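# Flip the serving platter face down onto the drying mat

## Task

Invert the serving platter, which starts face up, and leave it resting face down on the drying mat without it contacting any fixed part of the rig (rails, edges, posts, braces, brackets, arm bases or mounts). From the moment the platter begins to tip, the attempt fails if it is moved quickly, or if it rotates or drops quickly after passing the on-edge position.

## Robot and tools

Robot: two arms, left_arm and right_arm, facing each other across a table. left_arm's base is at (-0.013, +0.459, +0.039) m and right_arm's at (-0.029, -0.461, +0.039) m, so left_arm sits on the +y side. Arm names do not match image left and right. Each arm ends in a two-finger gripper. Fingers point along the gripper's +x axis and open and close along its y axis. The reported end_effector_position is the point between the fingers, 3 to 4 cm behind the tips. Only the last 1.5 cm of each finger's inner face is flat.

Frame: one scene frame for all positions. The origin is at the table centre, +z is up, and the table top is at z = +0.020 m. Positions are in metres, orientations are quaternions written w first (qw, qx, qy, qz), and velocities are in m/s and rad/s. Printed poses can be a few centimetres off, more when an arm reaches far.

Row format, used by both motion tools: one flat list of 16 numbers covering both arms, even if only one arm moves. The order is left_arm x, y, z, qw, qx, qy, qz, opening, then the same eight for right_arm. x, y, z and the quaternion form an absolute target pose for that gripper in the scene frame. They are not offsets. Opening is absolute, from -1 to +1: +1 is fully open (0.080 m) and -1 is fully closed. Empty fingers meet near -0.78. Going from open to closed takes at least about 0.6 s. To keep an arm still, repeat its last reported position and the quaternion you have been sending, not a drifted reading. At each step the controller limits commanded rotation to 32 degrees from the measured orientation.

execute_actions: "actions" holds zero or one item.
- Empty list: returns the state, with all cameras shown by default.
- {"rows": [...], "steps": n}: runs 1 to 15 rows, one per control step (1/30 s), with the last row repeated to fill n steps. n defaults to 15 and must be at least 10.
- {"steps": n}: a wait of up to 300 steps.
The call is refused, and nothing is sent, if any target lies more than 0.6 m from that arm's last reported position along any gripper axis. The result is read 10 steps before the action finishes, and those steps run while you think. "cameras" lists names (cam_high, cam_left_wrist, cam_right_wrist, or "all").

move: "target" is one 16-number row, or a list of up to 15 rows used as waypoints. Each gripper follows a straight line toward its absolute pose. All paths finish together, take at least 0.5 s, and stop after 10 s. There is no 0.6 m limit here.
- speed: in m/s, from 0.002 to 4.3, default 0.25. Give one value, or one per waypoint. Rotation is capped at twice this value in rad/s.
- blend: corner rounding radius in m. The default 0 means a full stop at each waypoint.
- grip_force: per-pad force cap in N, from 8 to 34. Give one value or one per arm. It persists for the rest of the scene.
- blocking=false: returns after about 0.5 s while the motion continues.
Opening changes in later waypoints take effect only after the arms come to rest there. Paths do not avoid obstacles or the other arm. Grippers lag and overshoot more at high speed. Do not route a path close to an arm's own base.

The move result adds a "move:" line:
- done: at rest within 8 mm and 2 degrees of the target.
- off_target: came to rest but short of the target.
- held: a safety or clearance check withheld steps (limits=held).
- blocked: the gripper was stopped far from its goal, and the arms now hold in place.
- fault.
limits=paced means the commanded pose was clipped. Neither done nor off_target tells you whether anything is being touched.

wait: seconds, from 0 to 10. It lets a running move continue. stop: brakes the current move; the fingers keep moving. zoom_image: camera plus region [x0, y0, x1, y1] in pixels, at most 504 by 504. Images are 672x504, and only cameras in the latest images can be zoomed. finished_scene: takes the scene number (1 or 2), grades the scene, then starts the next one. It cannot be undone, so call it only once the platter rests face down on the mat with the arms clear.

Reading results:
- grip_measured: the finger opening on the same -1 to +1 scale, accurate to about 2 mm. It reads narrower than the part under a firm squeeze. To grip, command about 0.08 below the reading at first contact.
- grip_effort_n: the motor's effort, where negative means closing. It is not the pad force.
- Joint torques and External joint torques: listed per joint from waist to wrist roll. External torque estimates outside load.
- When joint velocities read "within noise", the velocity lines are left out.
- MOTOR HOT appears at 50 °C. At 95 °C the arm is held for 30 to 60 s.
- TORQUE FAULT: contact torque reached a joint's limit, and the arm stops for 10 s. Limits in N m: waist 17.2, shoulder and elbow 21.3, wrist pitch 5.61, wrist yaw 5.59, wrist roll 5.24.
- OVER-SPEED FAULT: a joint moved too fast, for example after a far jump sent in one step.
Joint ranges (rad): waist ±3.054, shoulder 0 to 3.142, elbow 0 to 2.356, wrist pitch and yaw ±1.571, wrist roll ±3.142.

Friction and gravity can leave a gripper low, short or tilted, so check the pose after each move and correct it.

Avoid:
- dropping the platter or letting it fall or spin quickly once it tips past on-edge
- releasing it while it is still moving
- pushing anything off the table
- striking fixtures or the table hard
- grippers, wrist cameras or their cables touching each other or the fixed parts
- pressing the arms together or closing one gripper on the other's fingers
- long holds at full stretch, which overheat motors

A brief outside push may occasionally nudge loose objects.

Each tool is called as a command line: name --argument value for each argument, lists and objects as JSON in quotes; but a table of rows of numbers goes row by row, as --pt "numbers of a row", without its own name.

## Session

execute_actions --actions '[]'

Scene clock: 0.00 s.
left_arm: end_effector_position=(+0.2992, +0.1146, +0.3840) grip_measured=+1.000 grip_effort_n=n/a end_effector_quat_wxyz=(+0.803, -0.046, +0.152, -0.575) | right_arm: end_effector_position=(-0.1805, -0.1146, +0.2360) grip_measured=+1.000 grip_effort_n=n/a end_effector_quat_wxyz=(+0.383, -0.225, -0.177, +0.878)
Joint positions: left_arm=[0.903 1.566 1.412 -0.081 0.605 -0.122 0.08] | right_arm=[0.238 1.282 0.627 0.368 -0.409 -0.64 0.08]
Joint velocities: within noise
Joint torques (N m): no reading
External joint torques (N m): no reading
Motor temperatures (°C): left_arm=[30 33 24 25 26 32] | right_arm=[29 26 25 29 31 28]
Heat: left arm: hottest shoulder 33 °C (+0.0 °C/min); right arm: hottest wrist yaw 31 °C (+0.0 °C/min).
Hand target: left_arm +0.2992, +0.1146, +0.3842; +0.803, -0.046, +0.152, -0.575 | right_arm -0.1805, -0.1146, +0.2363; +0.383, -0.224, -0.177, +0.878

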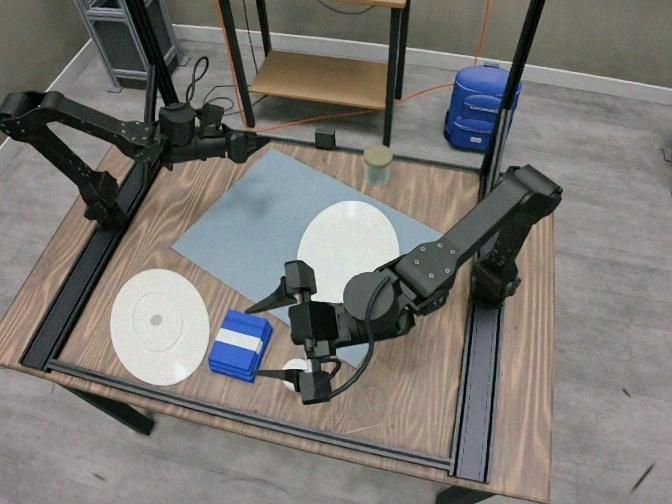

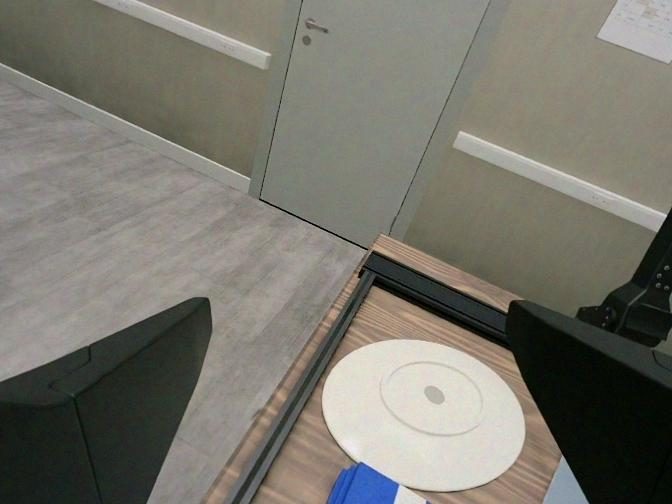

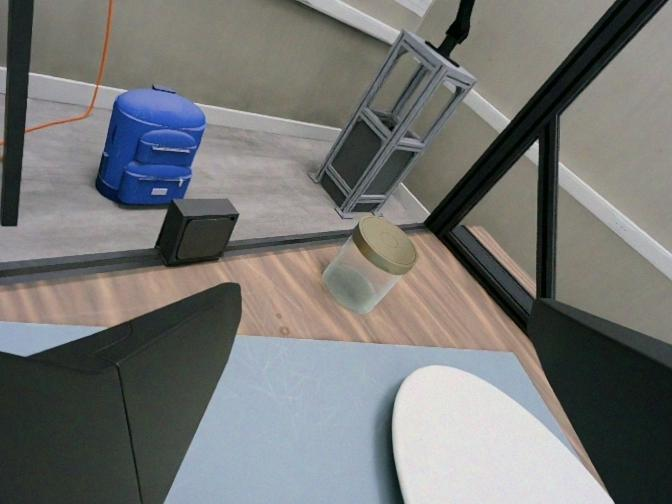

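zoom_image --camera "cam_high" --region '[260, 170, 460, 330]'

zoom_image --camera "cam_high" --region '[90, 240, 310, 410]'

zoom_image --camera "cam_right_wrist" --region '[350, 340, 620, 504]'

zoom_image --camera "cam_left_wrist" --region '[300, 310, 560, 504]'

Scaled by 2.520 from the camera's 672x504 image, which has a finer 960x720 frame.

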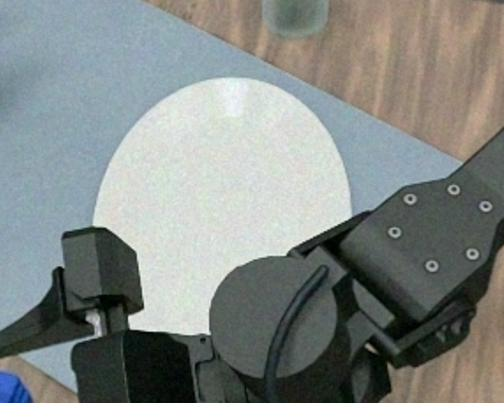

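Scaled by 2.291 from the camera's 672x504 image, which has a finer 960x720 frame.

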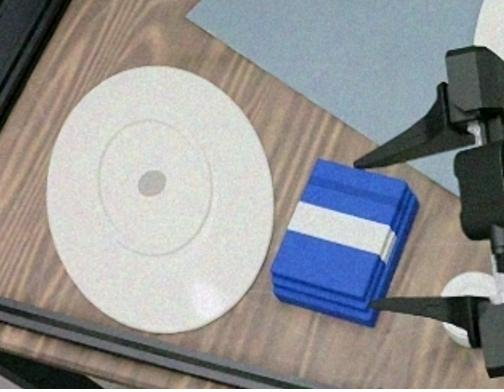

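Scaled by 1.867 from the camera's 672x504 image, which has a finer 960x720 frame.

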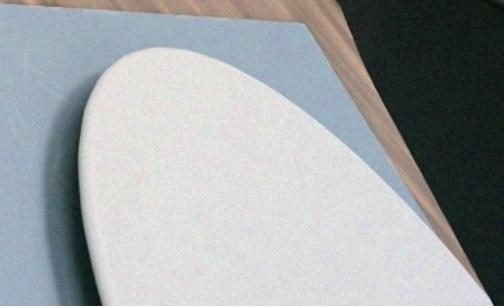

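Scaled by 1.938 from the camera's 672x504 image, which has a finer 960x720 frame.

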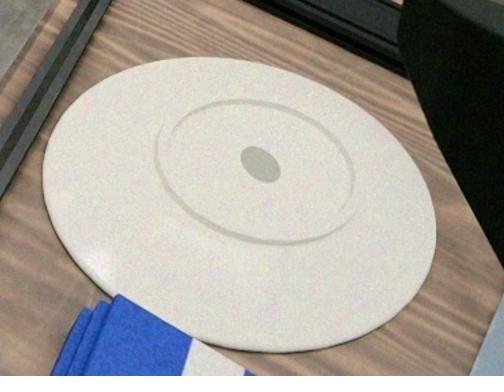

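move --target '[0.22,0.27,0.40,0.505,0.288,0.184,-0.792,1,-0.1805,-0.1146,0.236,0.383,-0.225,-0.177,0.878,1]' --speed 0.25 --cameras '["all"]'

Scene clock: 10.03 s.
left_arm: end_effector_position=(+0.2214, +0.2682, +0.4005) grip_measured=+1.000 grip_effort_n=-0.2 end_effector_quat_wxyz=(+0.639, +0.287, +0.115, -0.704) | right_arm: end_effector_position=(-0.1805, -0.1146, +0.2360) grip_measured=+1.000 grip_effort_n=-1.6 end_effector_quat_wxyz=(+0.383, -0.225, -0.177, +0.878)
Joint positions: left_arm=[1.285 1.543 1.894 -1.569 0.943 1.392 0.08] | right_arm=[0.238 1.282 0.627 0.368 -0.409 -0.64 0.08]
Joint torques (N m): left_arm=[0.09 -5.53 5.31 0.58 0.51 0.13] | right_arm=[0 -5.68 5.8 1.38 0.02 0.05]
External joint torques (N m): left_arm=[0.12 -0.37 -0.02 -0.21 -0.02 0.14] | right_arm=[-0.03 -1.17 -0.94 -0.29 0.11 0.02]
Heat: left arm: hottest shoulder 35 °C (+12.0 °C/min); right arm: hottest wrist yaw 31 °C (+0.0 °C/min).
Hand target: left_arm +0.2199, +0.2696, +0.3997; +0.639, +0.289, +0.116, -0.703 | right_arm -0.1805, -0.1146, +0.2361; +0.383, -0.225, -0.177, +0.878
Off the commanded pose: left_arm 0.002 m, 20 deg | right_arm 0.000 m, 0 deg.
joint sent to its limit (left arm) — joint 4 (wrist pitch), lower limit.
Kept back: nothing.
move: off_target (left_arm)

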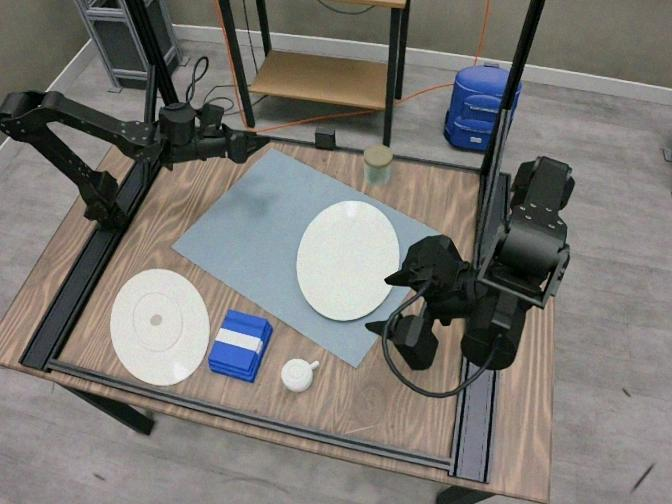

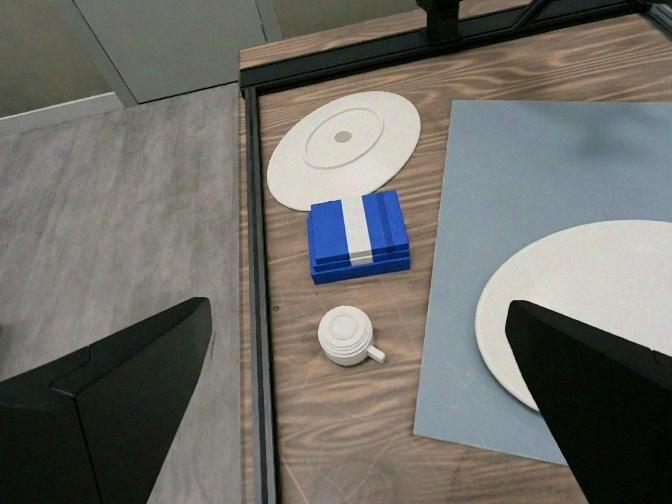

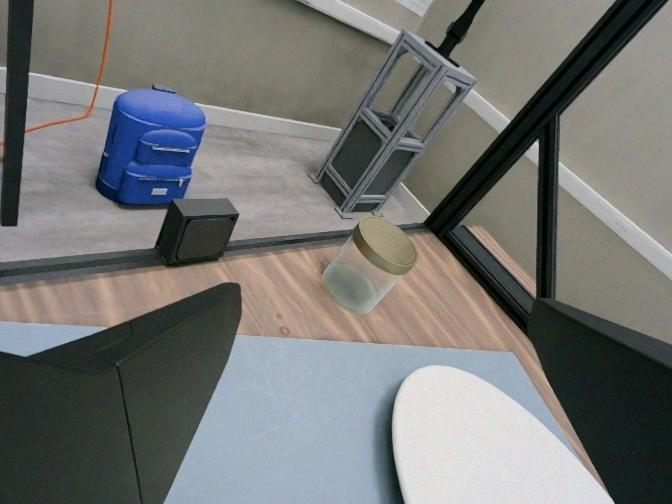

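zoom_image --camera "cam_high" --region '[270, 180, 440, 350]'

zoom_image --camera "cam_left_wrist" --region '[420, 180, 672, 450]'

Scaled by 2.965 from the camera's 672x504 image, which has a finer 960x720 frame.

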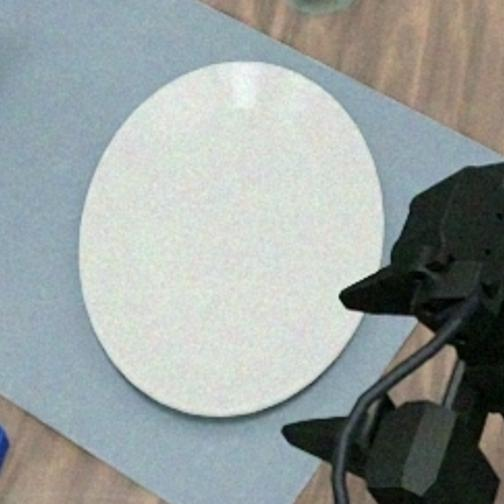

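Scaled by 1.867 from the camera's 672x504 image, which has a finer 960x720 frame.

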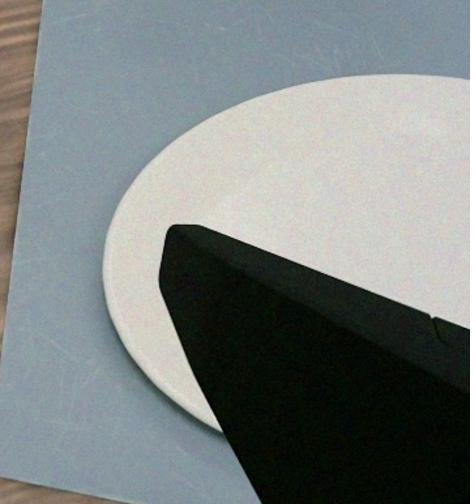

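move --target '[0.2214,0.2682,0.4005,0.639,0.287,0.115,-0.704,1,0.05,-0.09,0.14,0.612,0.354,0.612,0.354,0.3]' --speed 0.3 --cameras '["all"]'

Scene clock: 17.80 s.
left_arm: end_effector_position=(+0.2214, +0.2682, +0.4005) grip_measured=+1.000 grip_effort_n=-0.2 end_effector_quat_wxyz=(+0.639, +0.287, +0.115, -0.704) | right_arm: end_effector_position=(+0.0487, -0.0929, +0.1386) grip_measured=+0.304 grip_effort_n=-18.8 end_effector_quat_wxyz=(+0.614, +0.352, +0.611, +0.355)
Joint positions: left_arm=[1.285 1.543 1.894 -1.569 0.943 1.392 0.08] | right_arm=[-0.33 1.472 0.564 0.362 -0.269 1.404 0.049]
Joint torques (N m): left_arm=[-0.03 -4.78 6.34 0.68 0.64 -0.01] | right_arm=[-0.32 -5.44 6.32 1.25 -0.16 0.12]
External joint torques (N m): left_arm=[-0.03 0.39 1.01 -0.1 0.1 0] | right_arm=[-0.35 -0.28 0.4 -0.35 -0.09 0.16]
Heat: left arm: hottest shoulder 35 °C (+6.7 °C/min); right arm: hottest wrist pitch 31 °C (+6.7 °C/min).
Hand target: left_arm +0.2214, +0.2682, +0.4006; +0.639, +0.287, +0.115, -0.704 | right_arm +0.0501, -0.0901, +0.1400; +0.612, +0.354, +0.612, +0.354
Off the commanded pose: left_arm 0.000 m, 0 deg | right_arm 0.003 m, 0 deg.
Kept back: nothing.
move: done

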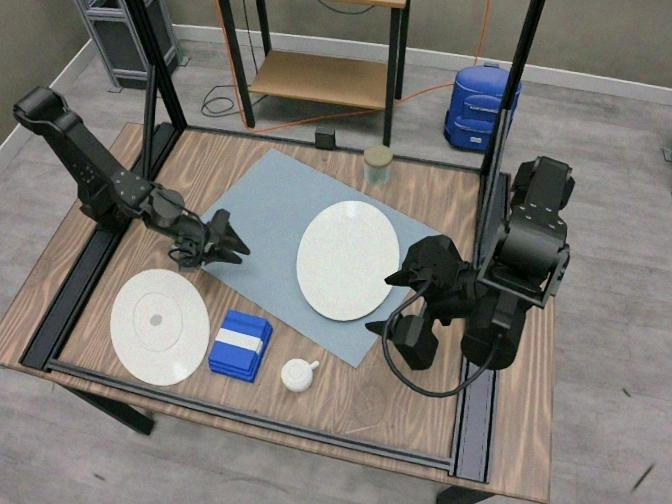

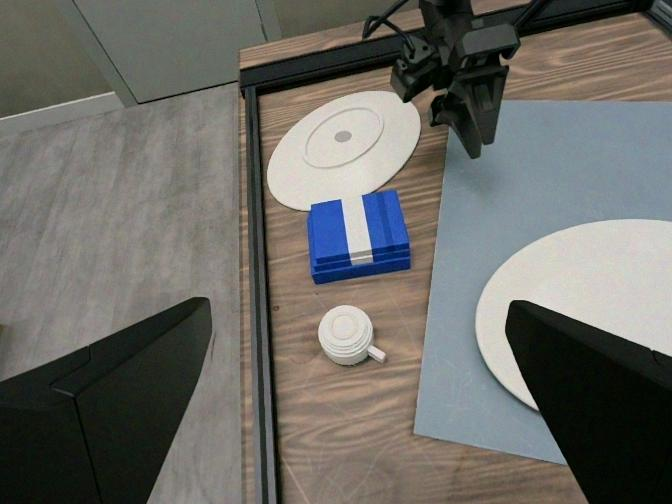

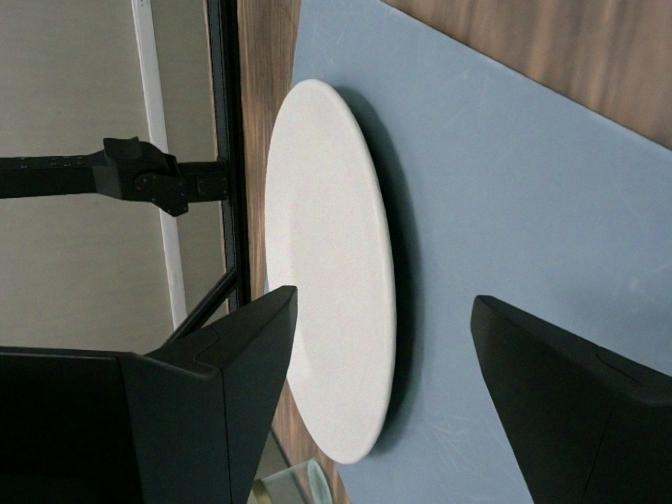

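move --target '[0.2214,0.2682,0.4005,0.639,0.287,0.115,-0.704,1,0.06,-0.055,0.09,0.6273,0.3264,0.6273,0.3264,0.3]' --speed 0.15 --cameras '["all"]'

zoom_image --camera "cam_high" --region '[170, 180, 340, 300]'

Scene clock: 20.10 s.
left_arm: end_effector_position=(+0.2214, +0.2682, +0.4005) grip_measured=+1.000 grip_effort_n=-0.2 end_effector_quat_wxyz=(+0.639, +0.287, +0.115, -0.704) | right_arm: end_effector_position=(+0.0594, -0.0584, +0.0903) grip_measured=+0.304 grip_effort_n=-18.8 end_effector_quat_wxyz=(+0.625, +0.327, +0.630, +0.324)
Joint positions: left_arm=[1.285 1.543 1.894 -1.569 0.943 1.392 0.08] | right_arm=[-0.324 1.751 0.687 0.428 -0.255 1.396 0.049]
Joint torques (N m): left_arm=[-0.03 -4.79 6.35 0.68 0.63 -0.01] | right_arm=[0.18 -6.84 5.44 1.51 0.16 -0.13]
External joint torques (N m): left_arm=[-0.01 0.3 1.07 -0.09 0.1 0] | right_arm=[0.21 -0.11 0.13 -0.04 0.22 -0.09]
Heat: left arm: hottest shoulder 35 °C (+6.0 °C/min); right arm: hottest wrist pitch 31 °C (+6.0 °C/min).
Hand target: left_arm +0.2214, +0.2682, +0.4006; +0.639, +0.287, +0.115, -0.704 | right_arm +0.0600, -0.0550, +0.0901; +0.627, +0.326, +0.627, +0.326
Off the commanded pose: left_arm 0.000 m, 0 deg | right_arm 0.003 m, 0 deg.
Kept back: nothing.
move: done

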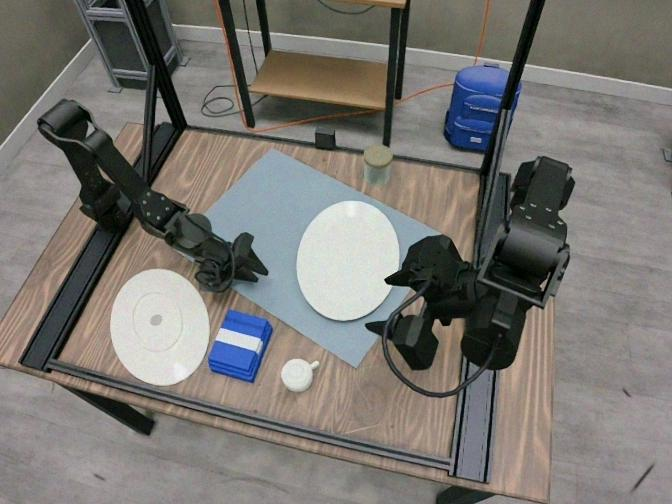

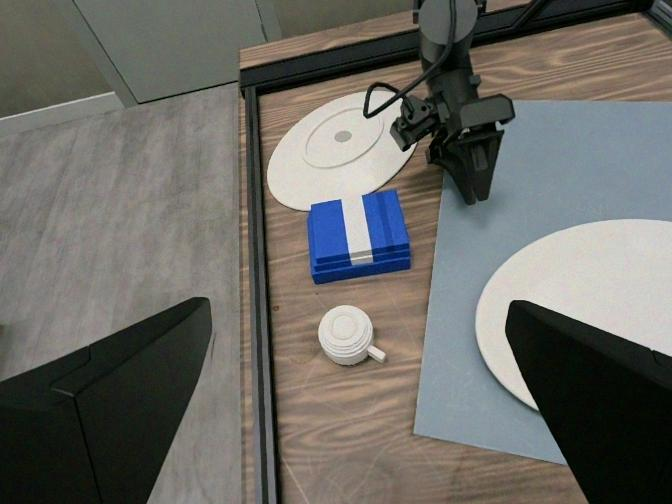

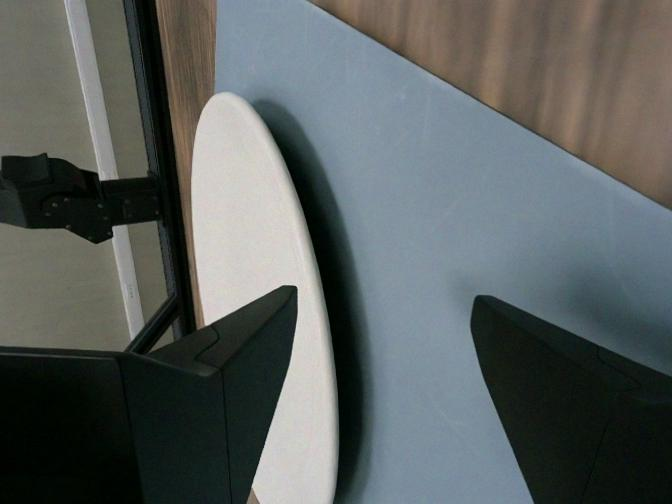

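Scaled by 2.965 from the camera's 672x504 image, which has a finer 960x720 frame.

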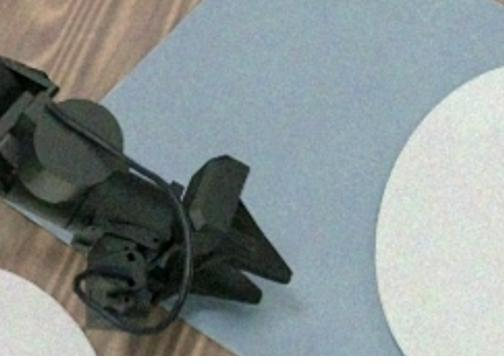

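move --target '[0.2214,0.2682,0.4005,0.639,0.287,0.115,-0.704,1,0.045,-0.022,0.066,0.6273,0.3264,0.6273,0.3264,0.3]' --speed 0.1 --cameras '["all"]'

zoom_image --camera "cam_high" --region '[190, 190, 360, 310]'

Scene clock: 21.80 s.
left_arm: end_effector_position=(+0.2214, +0.2682, +0.4005) grip_measured=+1.000 grip_effort_n=-0.2 end_effector_quat_wxyz=(+0.639, +0.287, +0.115, -0.704) | right_arm: end_effector_position=(+0.0497, -0.0211, +0.0815) grip_measured=+0.304 grip_effort_n=-18.4 end_effector_quat_wxyz=(+0.626, +0.337, +0.617, +0.338)
Joint positions: left_arm=[1.285 1.543 1.894 -1.569 0.943 1.392 0.08] | right_arm=[-0.256 1.891 0.784 0.519 -0.19 1.432 0.049]
Joint torques (N m): left_arm=[-0.02 -4.8 6.33 0.69 0.64 -0.01] | right_arm=[0.9 -4.99 4.31 1.23 0.03 0.07]
External joint torques (N m): left_arm=[-0.02 0.27 1.07 -0.08 0.11 0] | right_arm=[0.88 2.67 -0.91 -0.36 0.08 0.11]
Heat: left arm: hottest shoulder 35 °C (+5.5 °C/min); right arm: hottest wrist pitch 31 °C (+5.5 °C/min).
Hand target: left_arm +0.2214, +0.2682, +0.4006; +0.639, +0.287, +0.115, -0.704 | right_arm +0.0449, -0.0227, +0.0663; +0.627, +0.326, +0.627, +0.326
Off the commanded pose: left_arm 0.000 m, 0 deg | right_arm 0.016 m, 2 deg.
Kept back: nothing.
move: off_target (right_arm)

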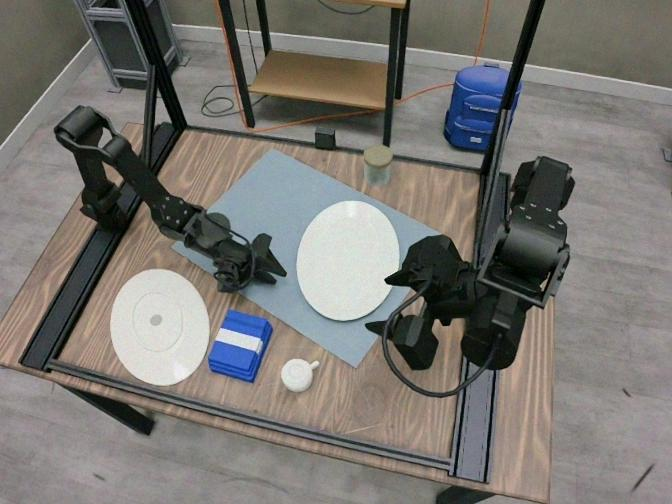

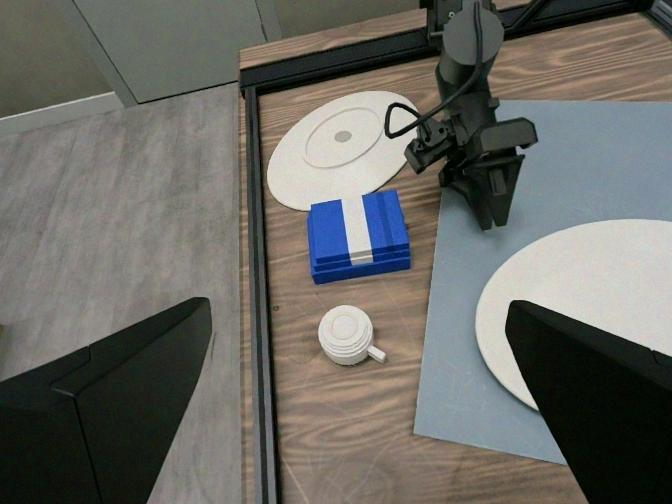

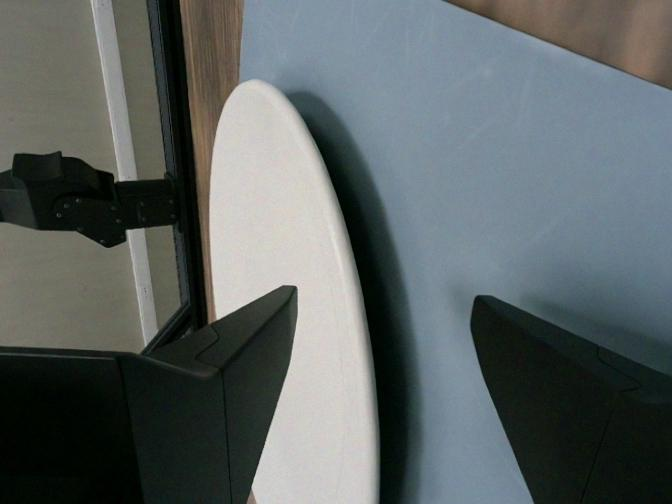

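Scaled by 2.965 from the camera's 672x504 image, which has a finer 960x720 frame.

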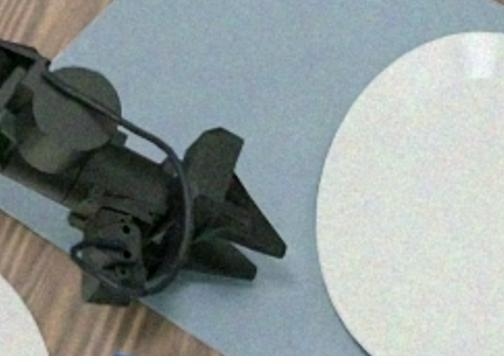

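move --target '[0.2214,0.2682,0.4005,0.639,0.287,0.115,-0.704,1,0.045,-0.022,0.085,0.6273,0.3264,0.6273,0.3264,0.3]' --speed 0.1 --cameras '["cam_right_wrist","cam_high","cam_left_wrist"]'

zoom_image --camera "cam_left_wrist" --region '[380, 60, 560, 260]'

Scene clock: 23.10 s.
left_arm: end_effector_position=(+0.2214, +0.2682, +0.4005) grip_measured=+1.000 grip_effort_n=-0.2 end_effector_quat_wxyz=(+0.639, +0.287, +0.115, -0.704) | right_arm: end_effector_position=(+0.0460, -0.0239, +0.0801) grip_measured=+0.304 grip_effort_n=-18.4 end_effector_quat_wxyz=(+0.629, +0.323, +0.629, +0.324)
Joint positions: left_arm=[1.285 1.543 1.894 -1.569 0.943 1.392 0.08] | right_arm=[-0.25 1.875 0.801 0.44 -0.19 1.432 0.049]
Joint torques (N m): left_arm=[-0.03 -4.78 6.34 0.68 0.64 -0.01] | right_arm=[0.17 -10.2 4.96 1.03 0.04 0.11]
External joint torques (N m): left_arm=[-0.05 0.27 1.06 -0.1 0.11 0] | right_arm=[0.19 -2.59 -0.33 -0.52 0.09 0.16]
Heat: left arm: hottest shoulder 35 °C (+5.2 °C/min); right arm: hottest wrist pitch 31 °C (+5.2 °C/min).
Hand target: left_arm +0.2214, +0.2682, +0.4006; +0.639, +0.287, +0.115, -0.704 | right_arm +0.0450, -0.0220, +0.0849; +0.627, +0.326, +0.627, +0.326
Off the commanded pose: left_arm 0.000 m, 0 deg | right_arm 0.005 m, 1 deg.
Kept back: nothing.
move: done

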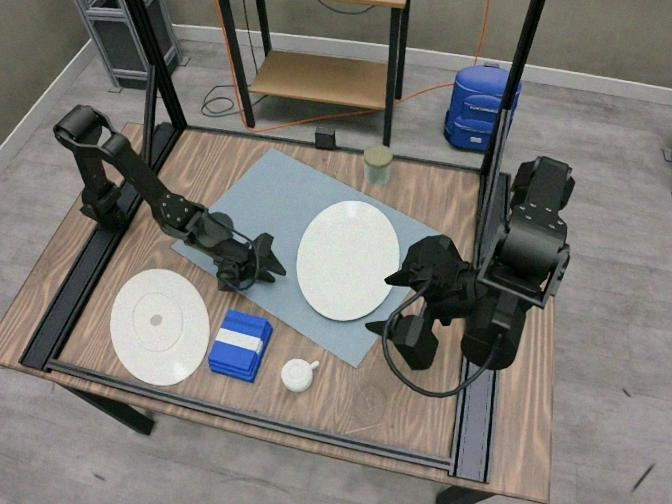

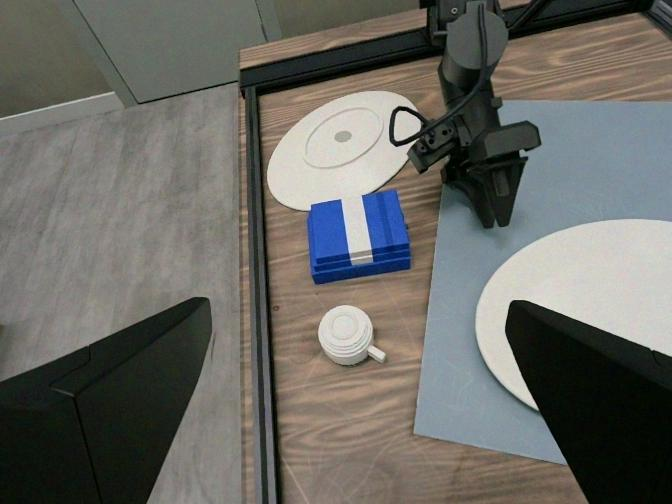

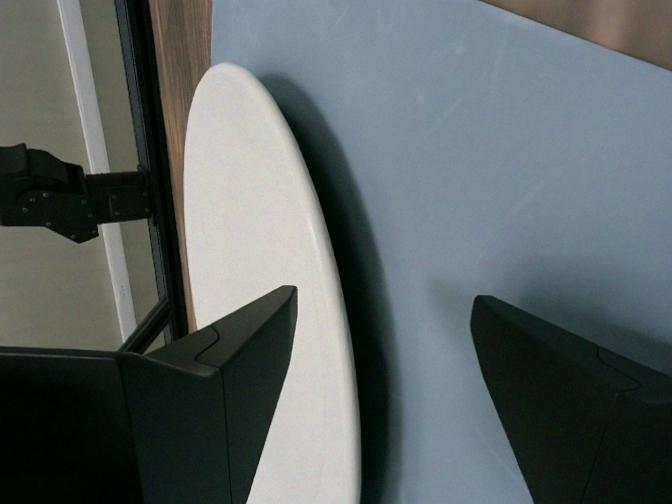

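Scaled by 2.520 from the camera's 672x504 image, which has a finer 960x720 frame.

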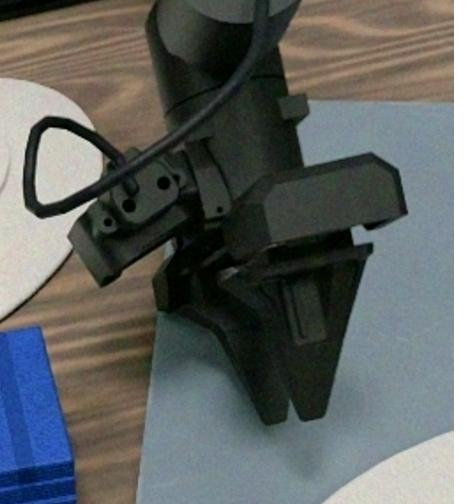

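move --target '[0.2214,0.2682,0.4005,0.639,0.287,0.115,-0.704,1,0.045,-0.005,0.068,0.6273,0.3264,0.6273,0.3264,0.3]' --speed 0.06 --cameras '["cam_right_wrist","cam_high","cam_left_wrist"]'

zoom_image --camera "cam_left_wrist" --region '[380, 60, 560, 260]'

Scene clock: 24.37 s.
left_arm: end_effector_position=(+0.2214, +0.2682, +0.4005) grip_measured=+1.000 grip_effort_n=-0.2 end_effector_quat_wxyz=(+0.639, +0.287, +0.115, -0.704) | right_arm: end_effector_position=(+0.0468, -0.0147, +0.0782) grip_measured=+0.304 grip_effort_n=-18.4 end_effector_quat_wxyz=(+0.628, +0.330, +0.626, +0.324)
Joint positions: left_arm=[1.285 1.543 1.894 -1.569 0.943 1.392 0.08] | right_arm=[-0.243 1.91 0.83 0.459 -0.179 1.444 0.049]
Joint torques (N m): left_arm=[-0.03 -4.8 6.34 0.69 0.64 -0.02] | right_arm=[0.71 -2.79 7.2 2.9 0.03 -0.03]
External joint torques (N m): left_arm=[-0.02 0.36 1.03 -0.08 0.1 -0.01] | right_arm=[0.64 5.1 1.89 1.32 0.07 0.02]
Heat: left arm: hottest shoulder 36 °C (+7.4 °C/min); right arm: hottest wrist pitch 31 °C (+4.9 °C/min).
Hand target: left_arm +0.2214, +0.2682, +0.4006; +0.639, +0.287, +0.115, -0.704 | right_arm +0.0447, -0.0061, +0.0682; +0.627, +0.326, +0.627, +0.326
Off the commanded pose: left_arm 0.000 m, 0 deg | right_arm 0.014 m, 0 deg.
Kept back: nothing.
move: off_target (right_arm)

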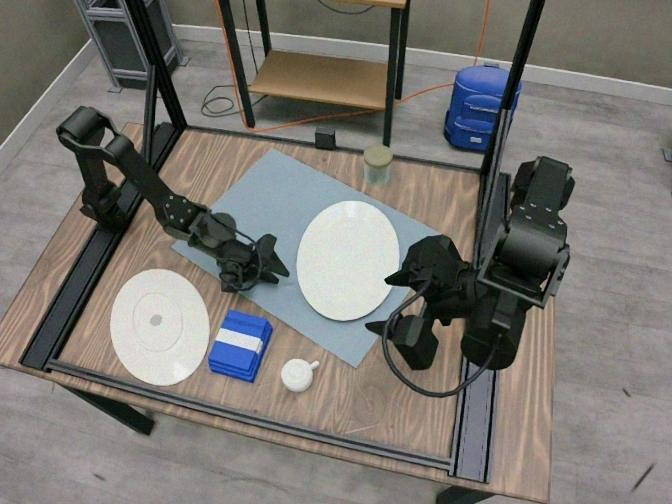

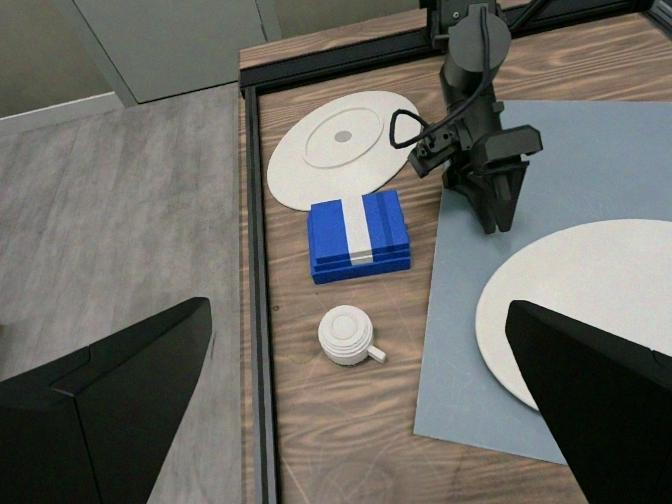

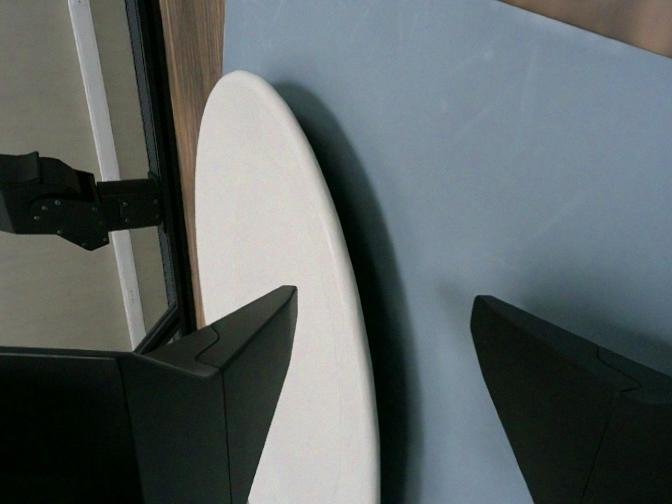

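Scaled by 2.520 from the camera's 672x504 image, which has a finer 960x720 frame.

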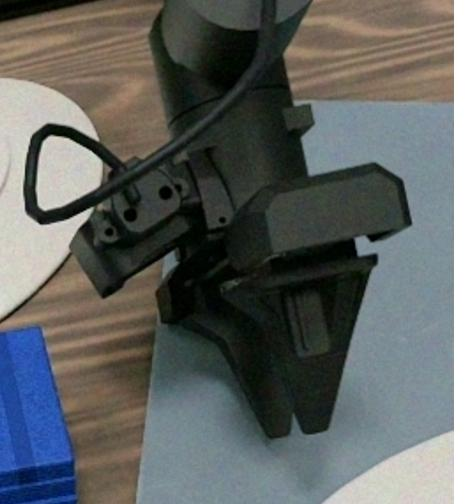

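move --pt "0.2214 0.2682 0.4005 0.639 0.287 0.115 -0.704 1 0.04 -0.04 0.11 0.6272 0.2126 0.6744 0.3265 -0.2" --pt "0.2214 0.2682 0.4005 0.639 0.287 0.115 -0.704 1 -0.014 -0.05 0.085 0.6272 0.2126 0.6744 0.3265 -0.2" --speed 0.12 --blend '[0.02,0]' --cameras '["cam_right_wrist","cam_high","cam_left_wrist"]'

zoom_image --camera "cam_high" --region '[190, 180, 360, 300]'

Scene clock: 32.17 s.
left_arm: end_effector_position=(+0.2214, +0.2682, +0.4005) grip_measured=+1.000 grip_effort_n=-0.2 end_effector_quat_wxyz=(+0.639, +0.287, +0.115, -0.704) | right_arm: end_effector_position=(-0.0142, -0.0472, +0.0861) grip_measured=-0.196 grip_effort_n=-18.8 end_effector_quat_wxyz=(+0.626, +0.211, +0.675, +0.329)
Joint positions: left_arm=[1.285 1.543 1.894 -1.569 0.943 1.392 0.08] | right_arm=[-0.126 1.759 0.827 0.128 -0.205 1.363 0.026]
Joint torques (N m): left_arm=[-0.04 -4.79 6.35 0.68 0.64 -0.02] | right_arm=[-0.07 -9.43 3.48 1.42 0.12 0.14]
External joint torques (N m): left_arm=[-0.06 0.31 1.05 -0.1 0.1 -0.01] | right_arm=[-0.07 -2.31 -2.13 0.03 0.18 0.17]
Motor temperatures (°C): left_arm=[30 36 27 27 26 32] | right_arm=[29 28 31 34 31 28]
Heat: left arm: hottest shoulder 36 °C (+5.6 °C/min); right arm: hottest wrist pitch 34 °C (+9.3 °C/min).
Hand target: left_arm +0.2214, +0.2682, +0.4006; +0.639, +0.287, +0.115, -0.704 | right_arm -0.0140, -0.0500, +0.0850; +0.627, +0.213, +0.675, +0.326
Off the commanded pose: left_arm 0.000 m, 0 deg | right_arm 0.003 m, 0 deg.
Kept back: nothing.
move: done

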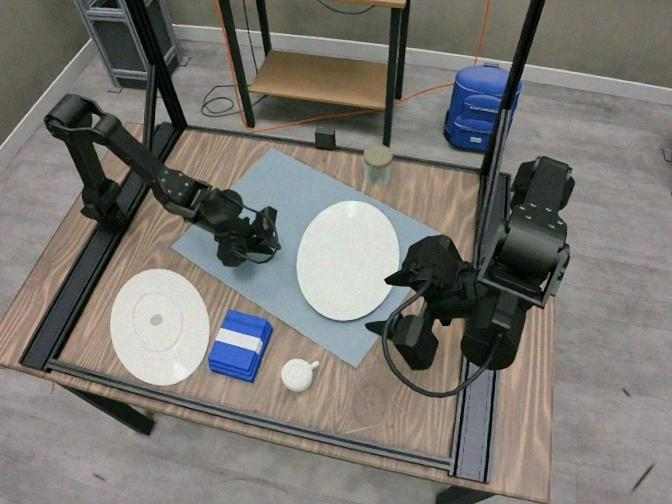

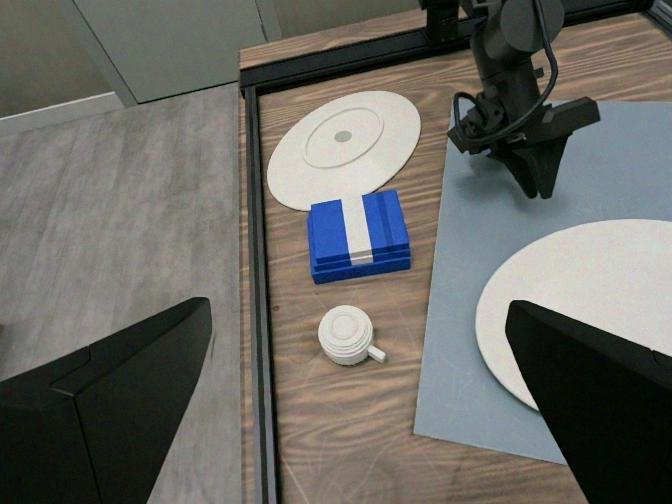

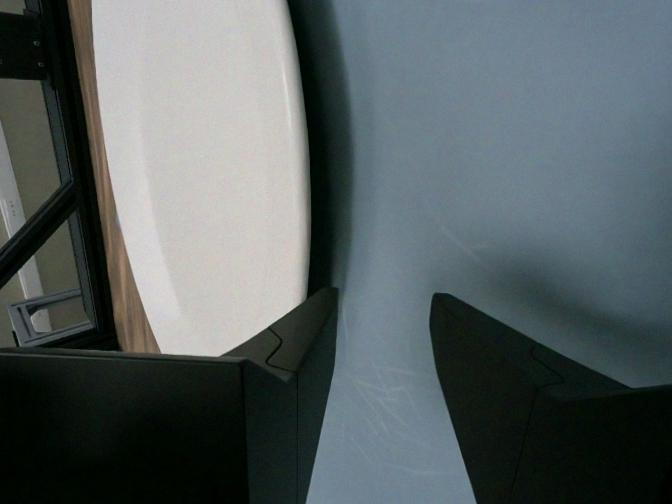

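Scaled by 2.965 from the camera's 672x504 image, which has a finer 960x720 frame.

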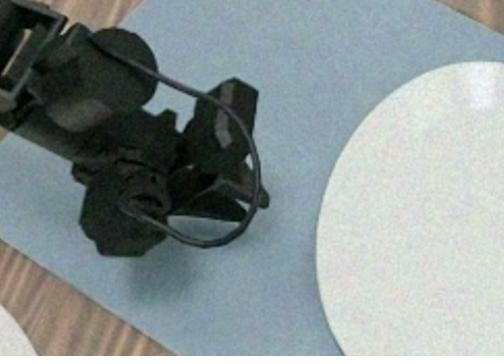

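move --target '[0.2214,0.2682,0.4005,0.639,0.287,0.115,-0.704,1,0.0,-0.04,0.063,0.6272,0.2126,0.6744,0.3265,-0.2]' --speed 0.06 --cameras '["cam_right_wrist","cam_high","cam_left_wrist"]'

zoom_image --camera "cam_left_wrist" --region '[420, 60, 640, 260]'

Scene clock: 35.37 s.
left_arm: end_effector_position=(+0.2214, +0.2682, +0.4005) grip_measured=+1.000 grip_effort_n=-0.2 end_effector_quat_wxyz=(+0.639, +0.287, +0.115, -0.704) | right_arm: end_effector_position=(-0.0010, -0.0416, +0.0654) grip_measured=-0.196 grip_effort_n=-18.8 end_effector_quat_wxyz=(+0.628, +0.214, +0.673, +0.326)
Joint positions: left_arm=[1.285 1.543 1.894 -1.569 0.943 1.392 0.08] | right_arm=[-0.161 1.841 0.826 0.206 -0.222 1.342 0.026]
Joint torques (N m): left_arm=[-0.03 -4.8 6.34 0.68 0.64 -0.01] | right_arm=[-0.43 -7.51 4.99 1.3 -0.15 -0.19]
External joint torques (N m): left_arm=[0 0.2 1.1 -0.1 0.11 0] | right_arm=[-0.47 -0.02 -0.43 -0.12 -0.07 -0.15]
Heat: left arm: hottest shoulder 36 °C (+5.1 °C/min); right arm: hottest wrist pitch 34 °C (+8.5 °C/min).
Hand target: left_arm +0.2214, +0.2682, +0.4006; +0.639, +0.287, +0.115, -0.704 | right_arm -0.0001, -0.0401, +0.0630; +0.627, +0.213, +0.674, +0.326
Off the commanded pose: left_arm 0.000 m, 0 deg | right_arm 0.003 m, 0 deg.
Kept back: nothing.
move: done

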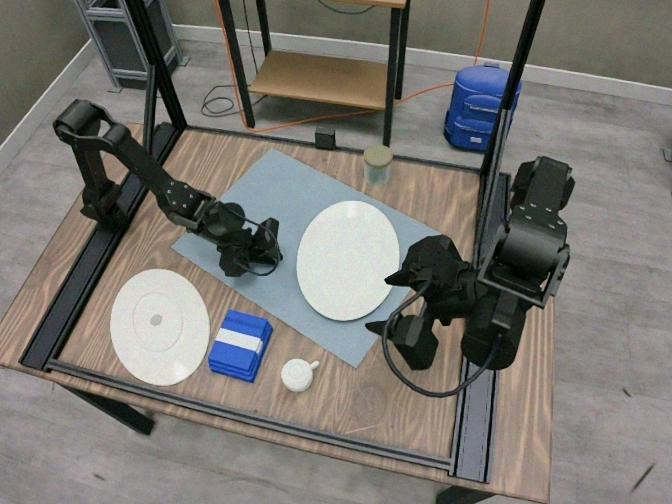

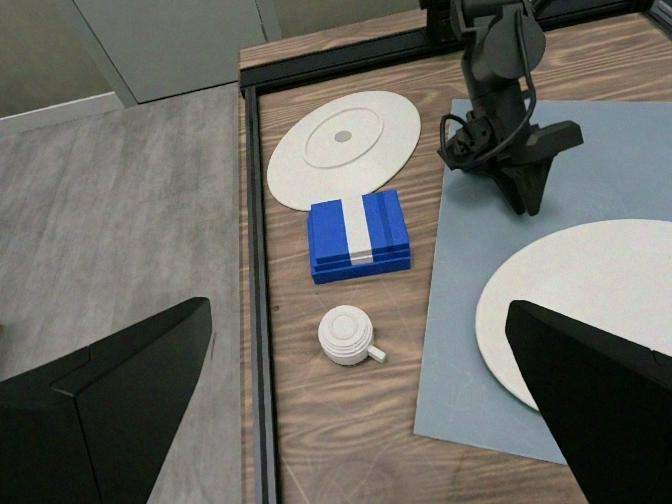

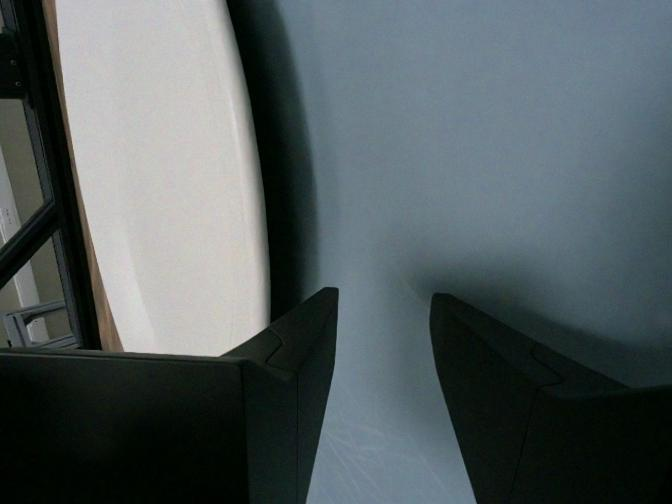

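Scaled by 2.291 from the camera's 672x504 image, which has a finer 960x720 frame.

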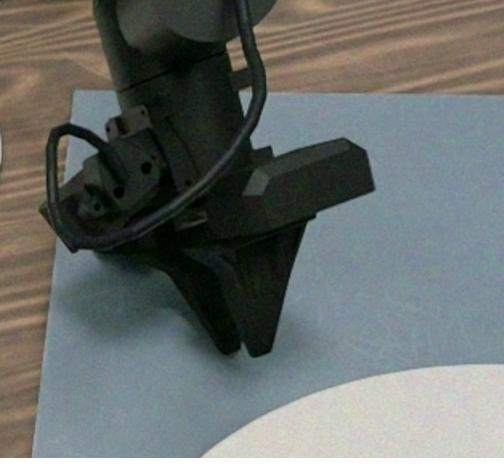

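move --target '[0.2214,0.2682,0.4005,0.639,0.287,0.115,-0.704,1,-0.006,-0.01,0.063,0.6272,0.2126,0.6744,0.3265,-0.2]' --speed 0.06 --cameras '["cam_right_wrist","cam_high","cam_left_wrist"]'

zoom_image --camera "cam_left_wrist" --region '[420, 60, 640, 260]'

Scene clock: 36.97 s.
left_arm: end_effector_position=(+0.2214, +0.2682, +0.4005) grip_measured=+1.000 grip_effort_n=-0.2 end_effector_quat_wxyz=(+0.639, +0.287, +0.115, -0.704) | right_arm: end_effector_position=(-0.0040, -0.0135, +0.0662) grip_measured=-0.196 grip_effort_n=-18.8 end_effector_quat_wxyz=(+0.628, +0.214, +0.673, +0.328)
Joint positions: left_arm=[1.285 1.543 1.894 -1.569 0.943 1.392 0.08] | right_arm=[-0.141 1.922 0.946 0.173 -0.208 1.356 0.026]
Joint torques (N m): left_arm=[-0.04 -4.79 6.33 0.68 0.64 -0.01] | right_arm=[0.29 -7.69 6.14 1.29 -0.02 0.06]
External joint torques (N m): left_arm=[-0.05 0.21 1.06 -0.12 0.11 0] | right_arm=[0.29 0.53 0.66 -0.11 0.04 0.1]
Heat: left arm: hottest shoulder 36 °C (+4.9 °C/min); right arm: hottest wrist pitch 34 °C (+8.1 °C/min).
Hand target: left_arm +0.2214, +0.2682, +0.4006; +0.639, +0.287, +0.115, -0.704 | right_arm -0.0060, -0.0101, +0.0631; +0.627, +0.213, +0.674, +0.326
Off the commanded pose: left_arm 0.000 m, 0 deg | right_arm 0.005 m, 0 deg.
Kept back: nothing.
move: done

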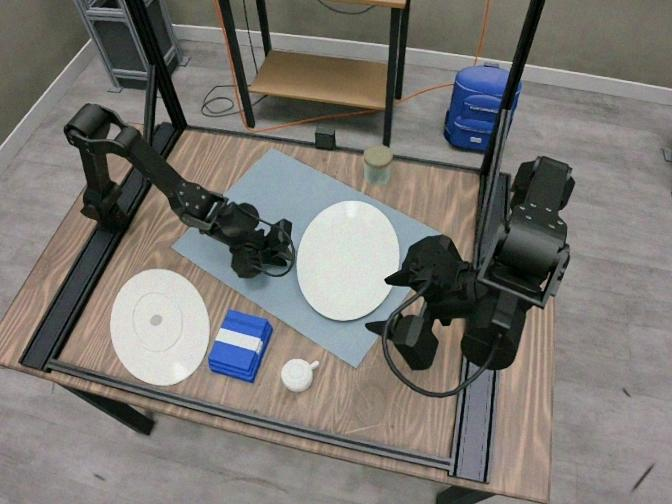

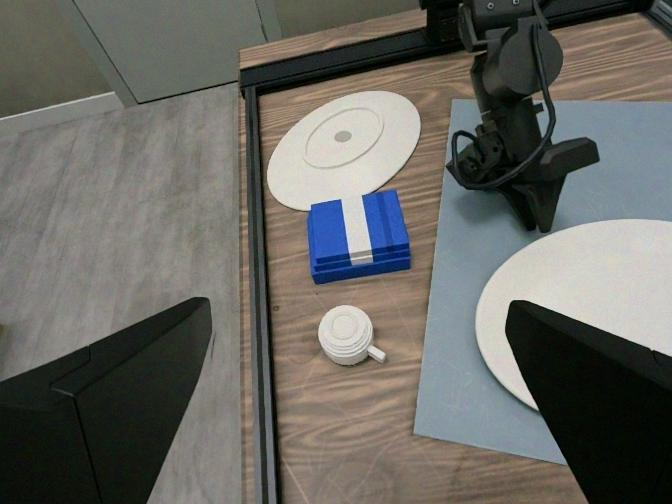

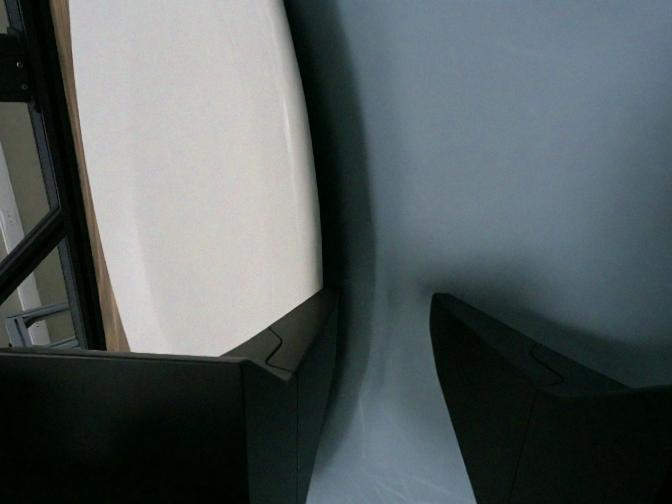

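Scaled by 2.291 from the camera's 672x504 image, which has a finer 960x720 frame.

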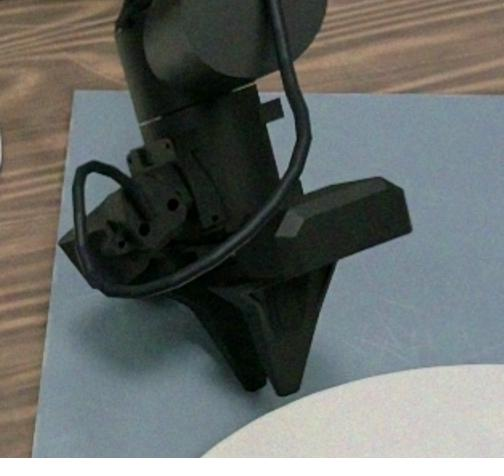

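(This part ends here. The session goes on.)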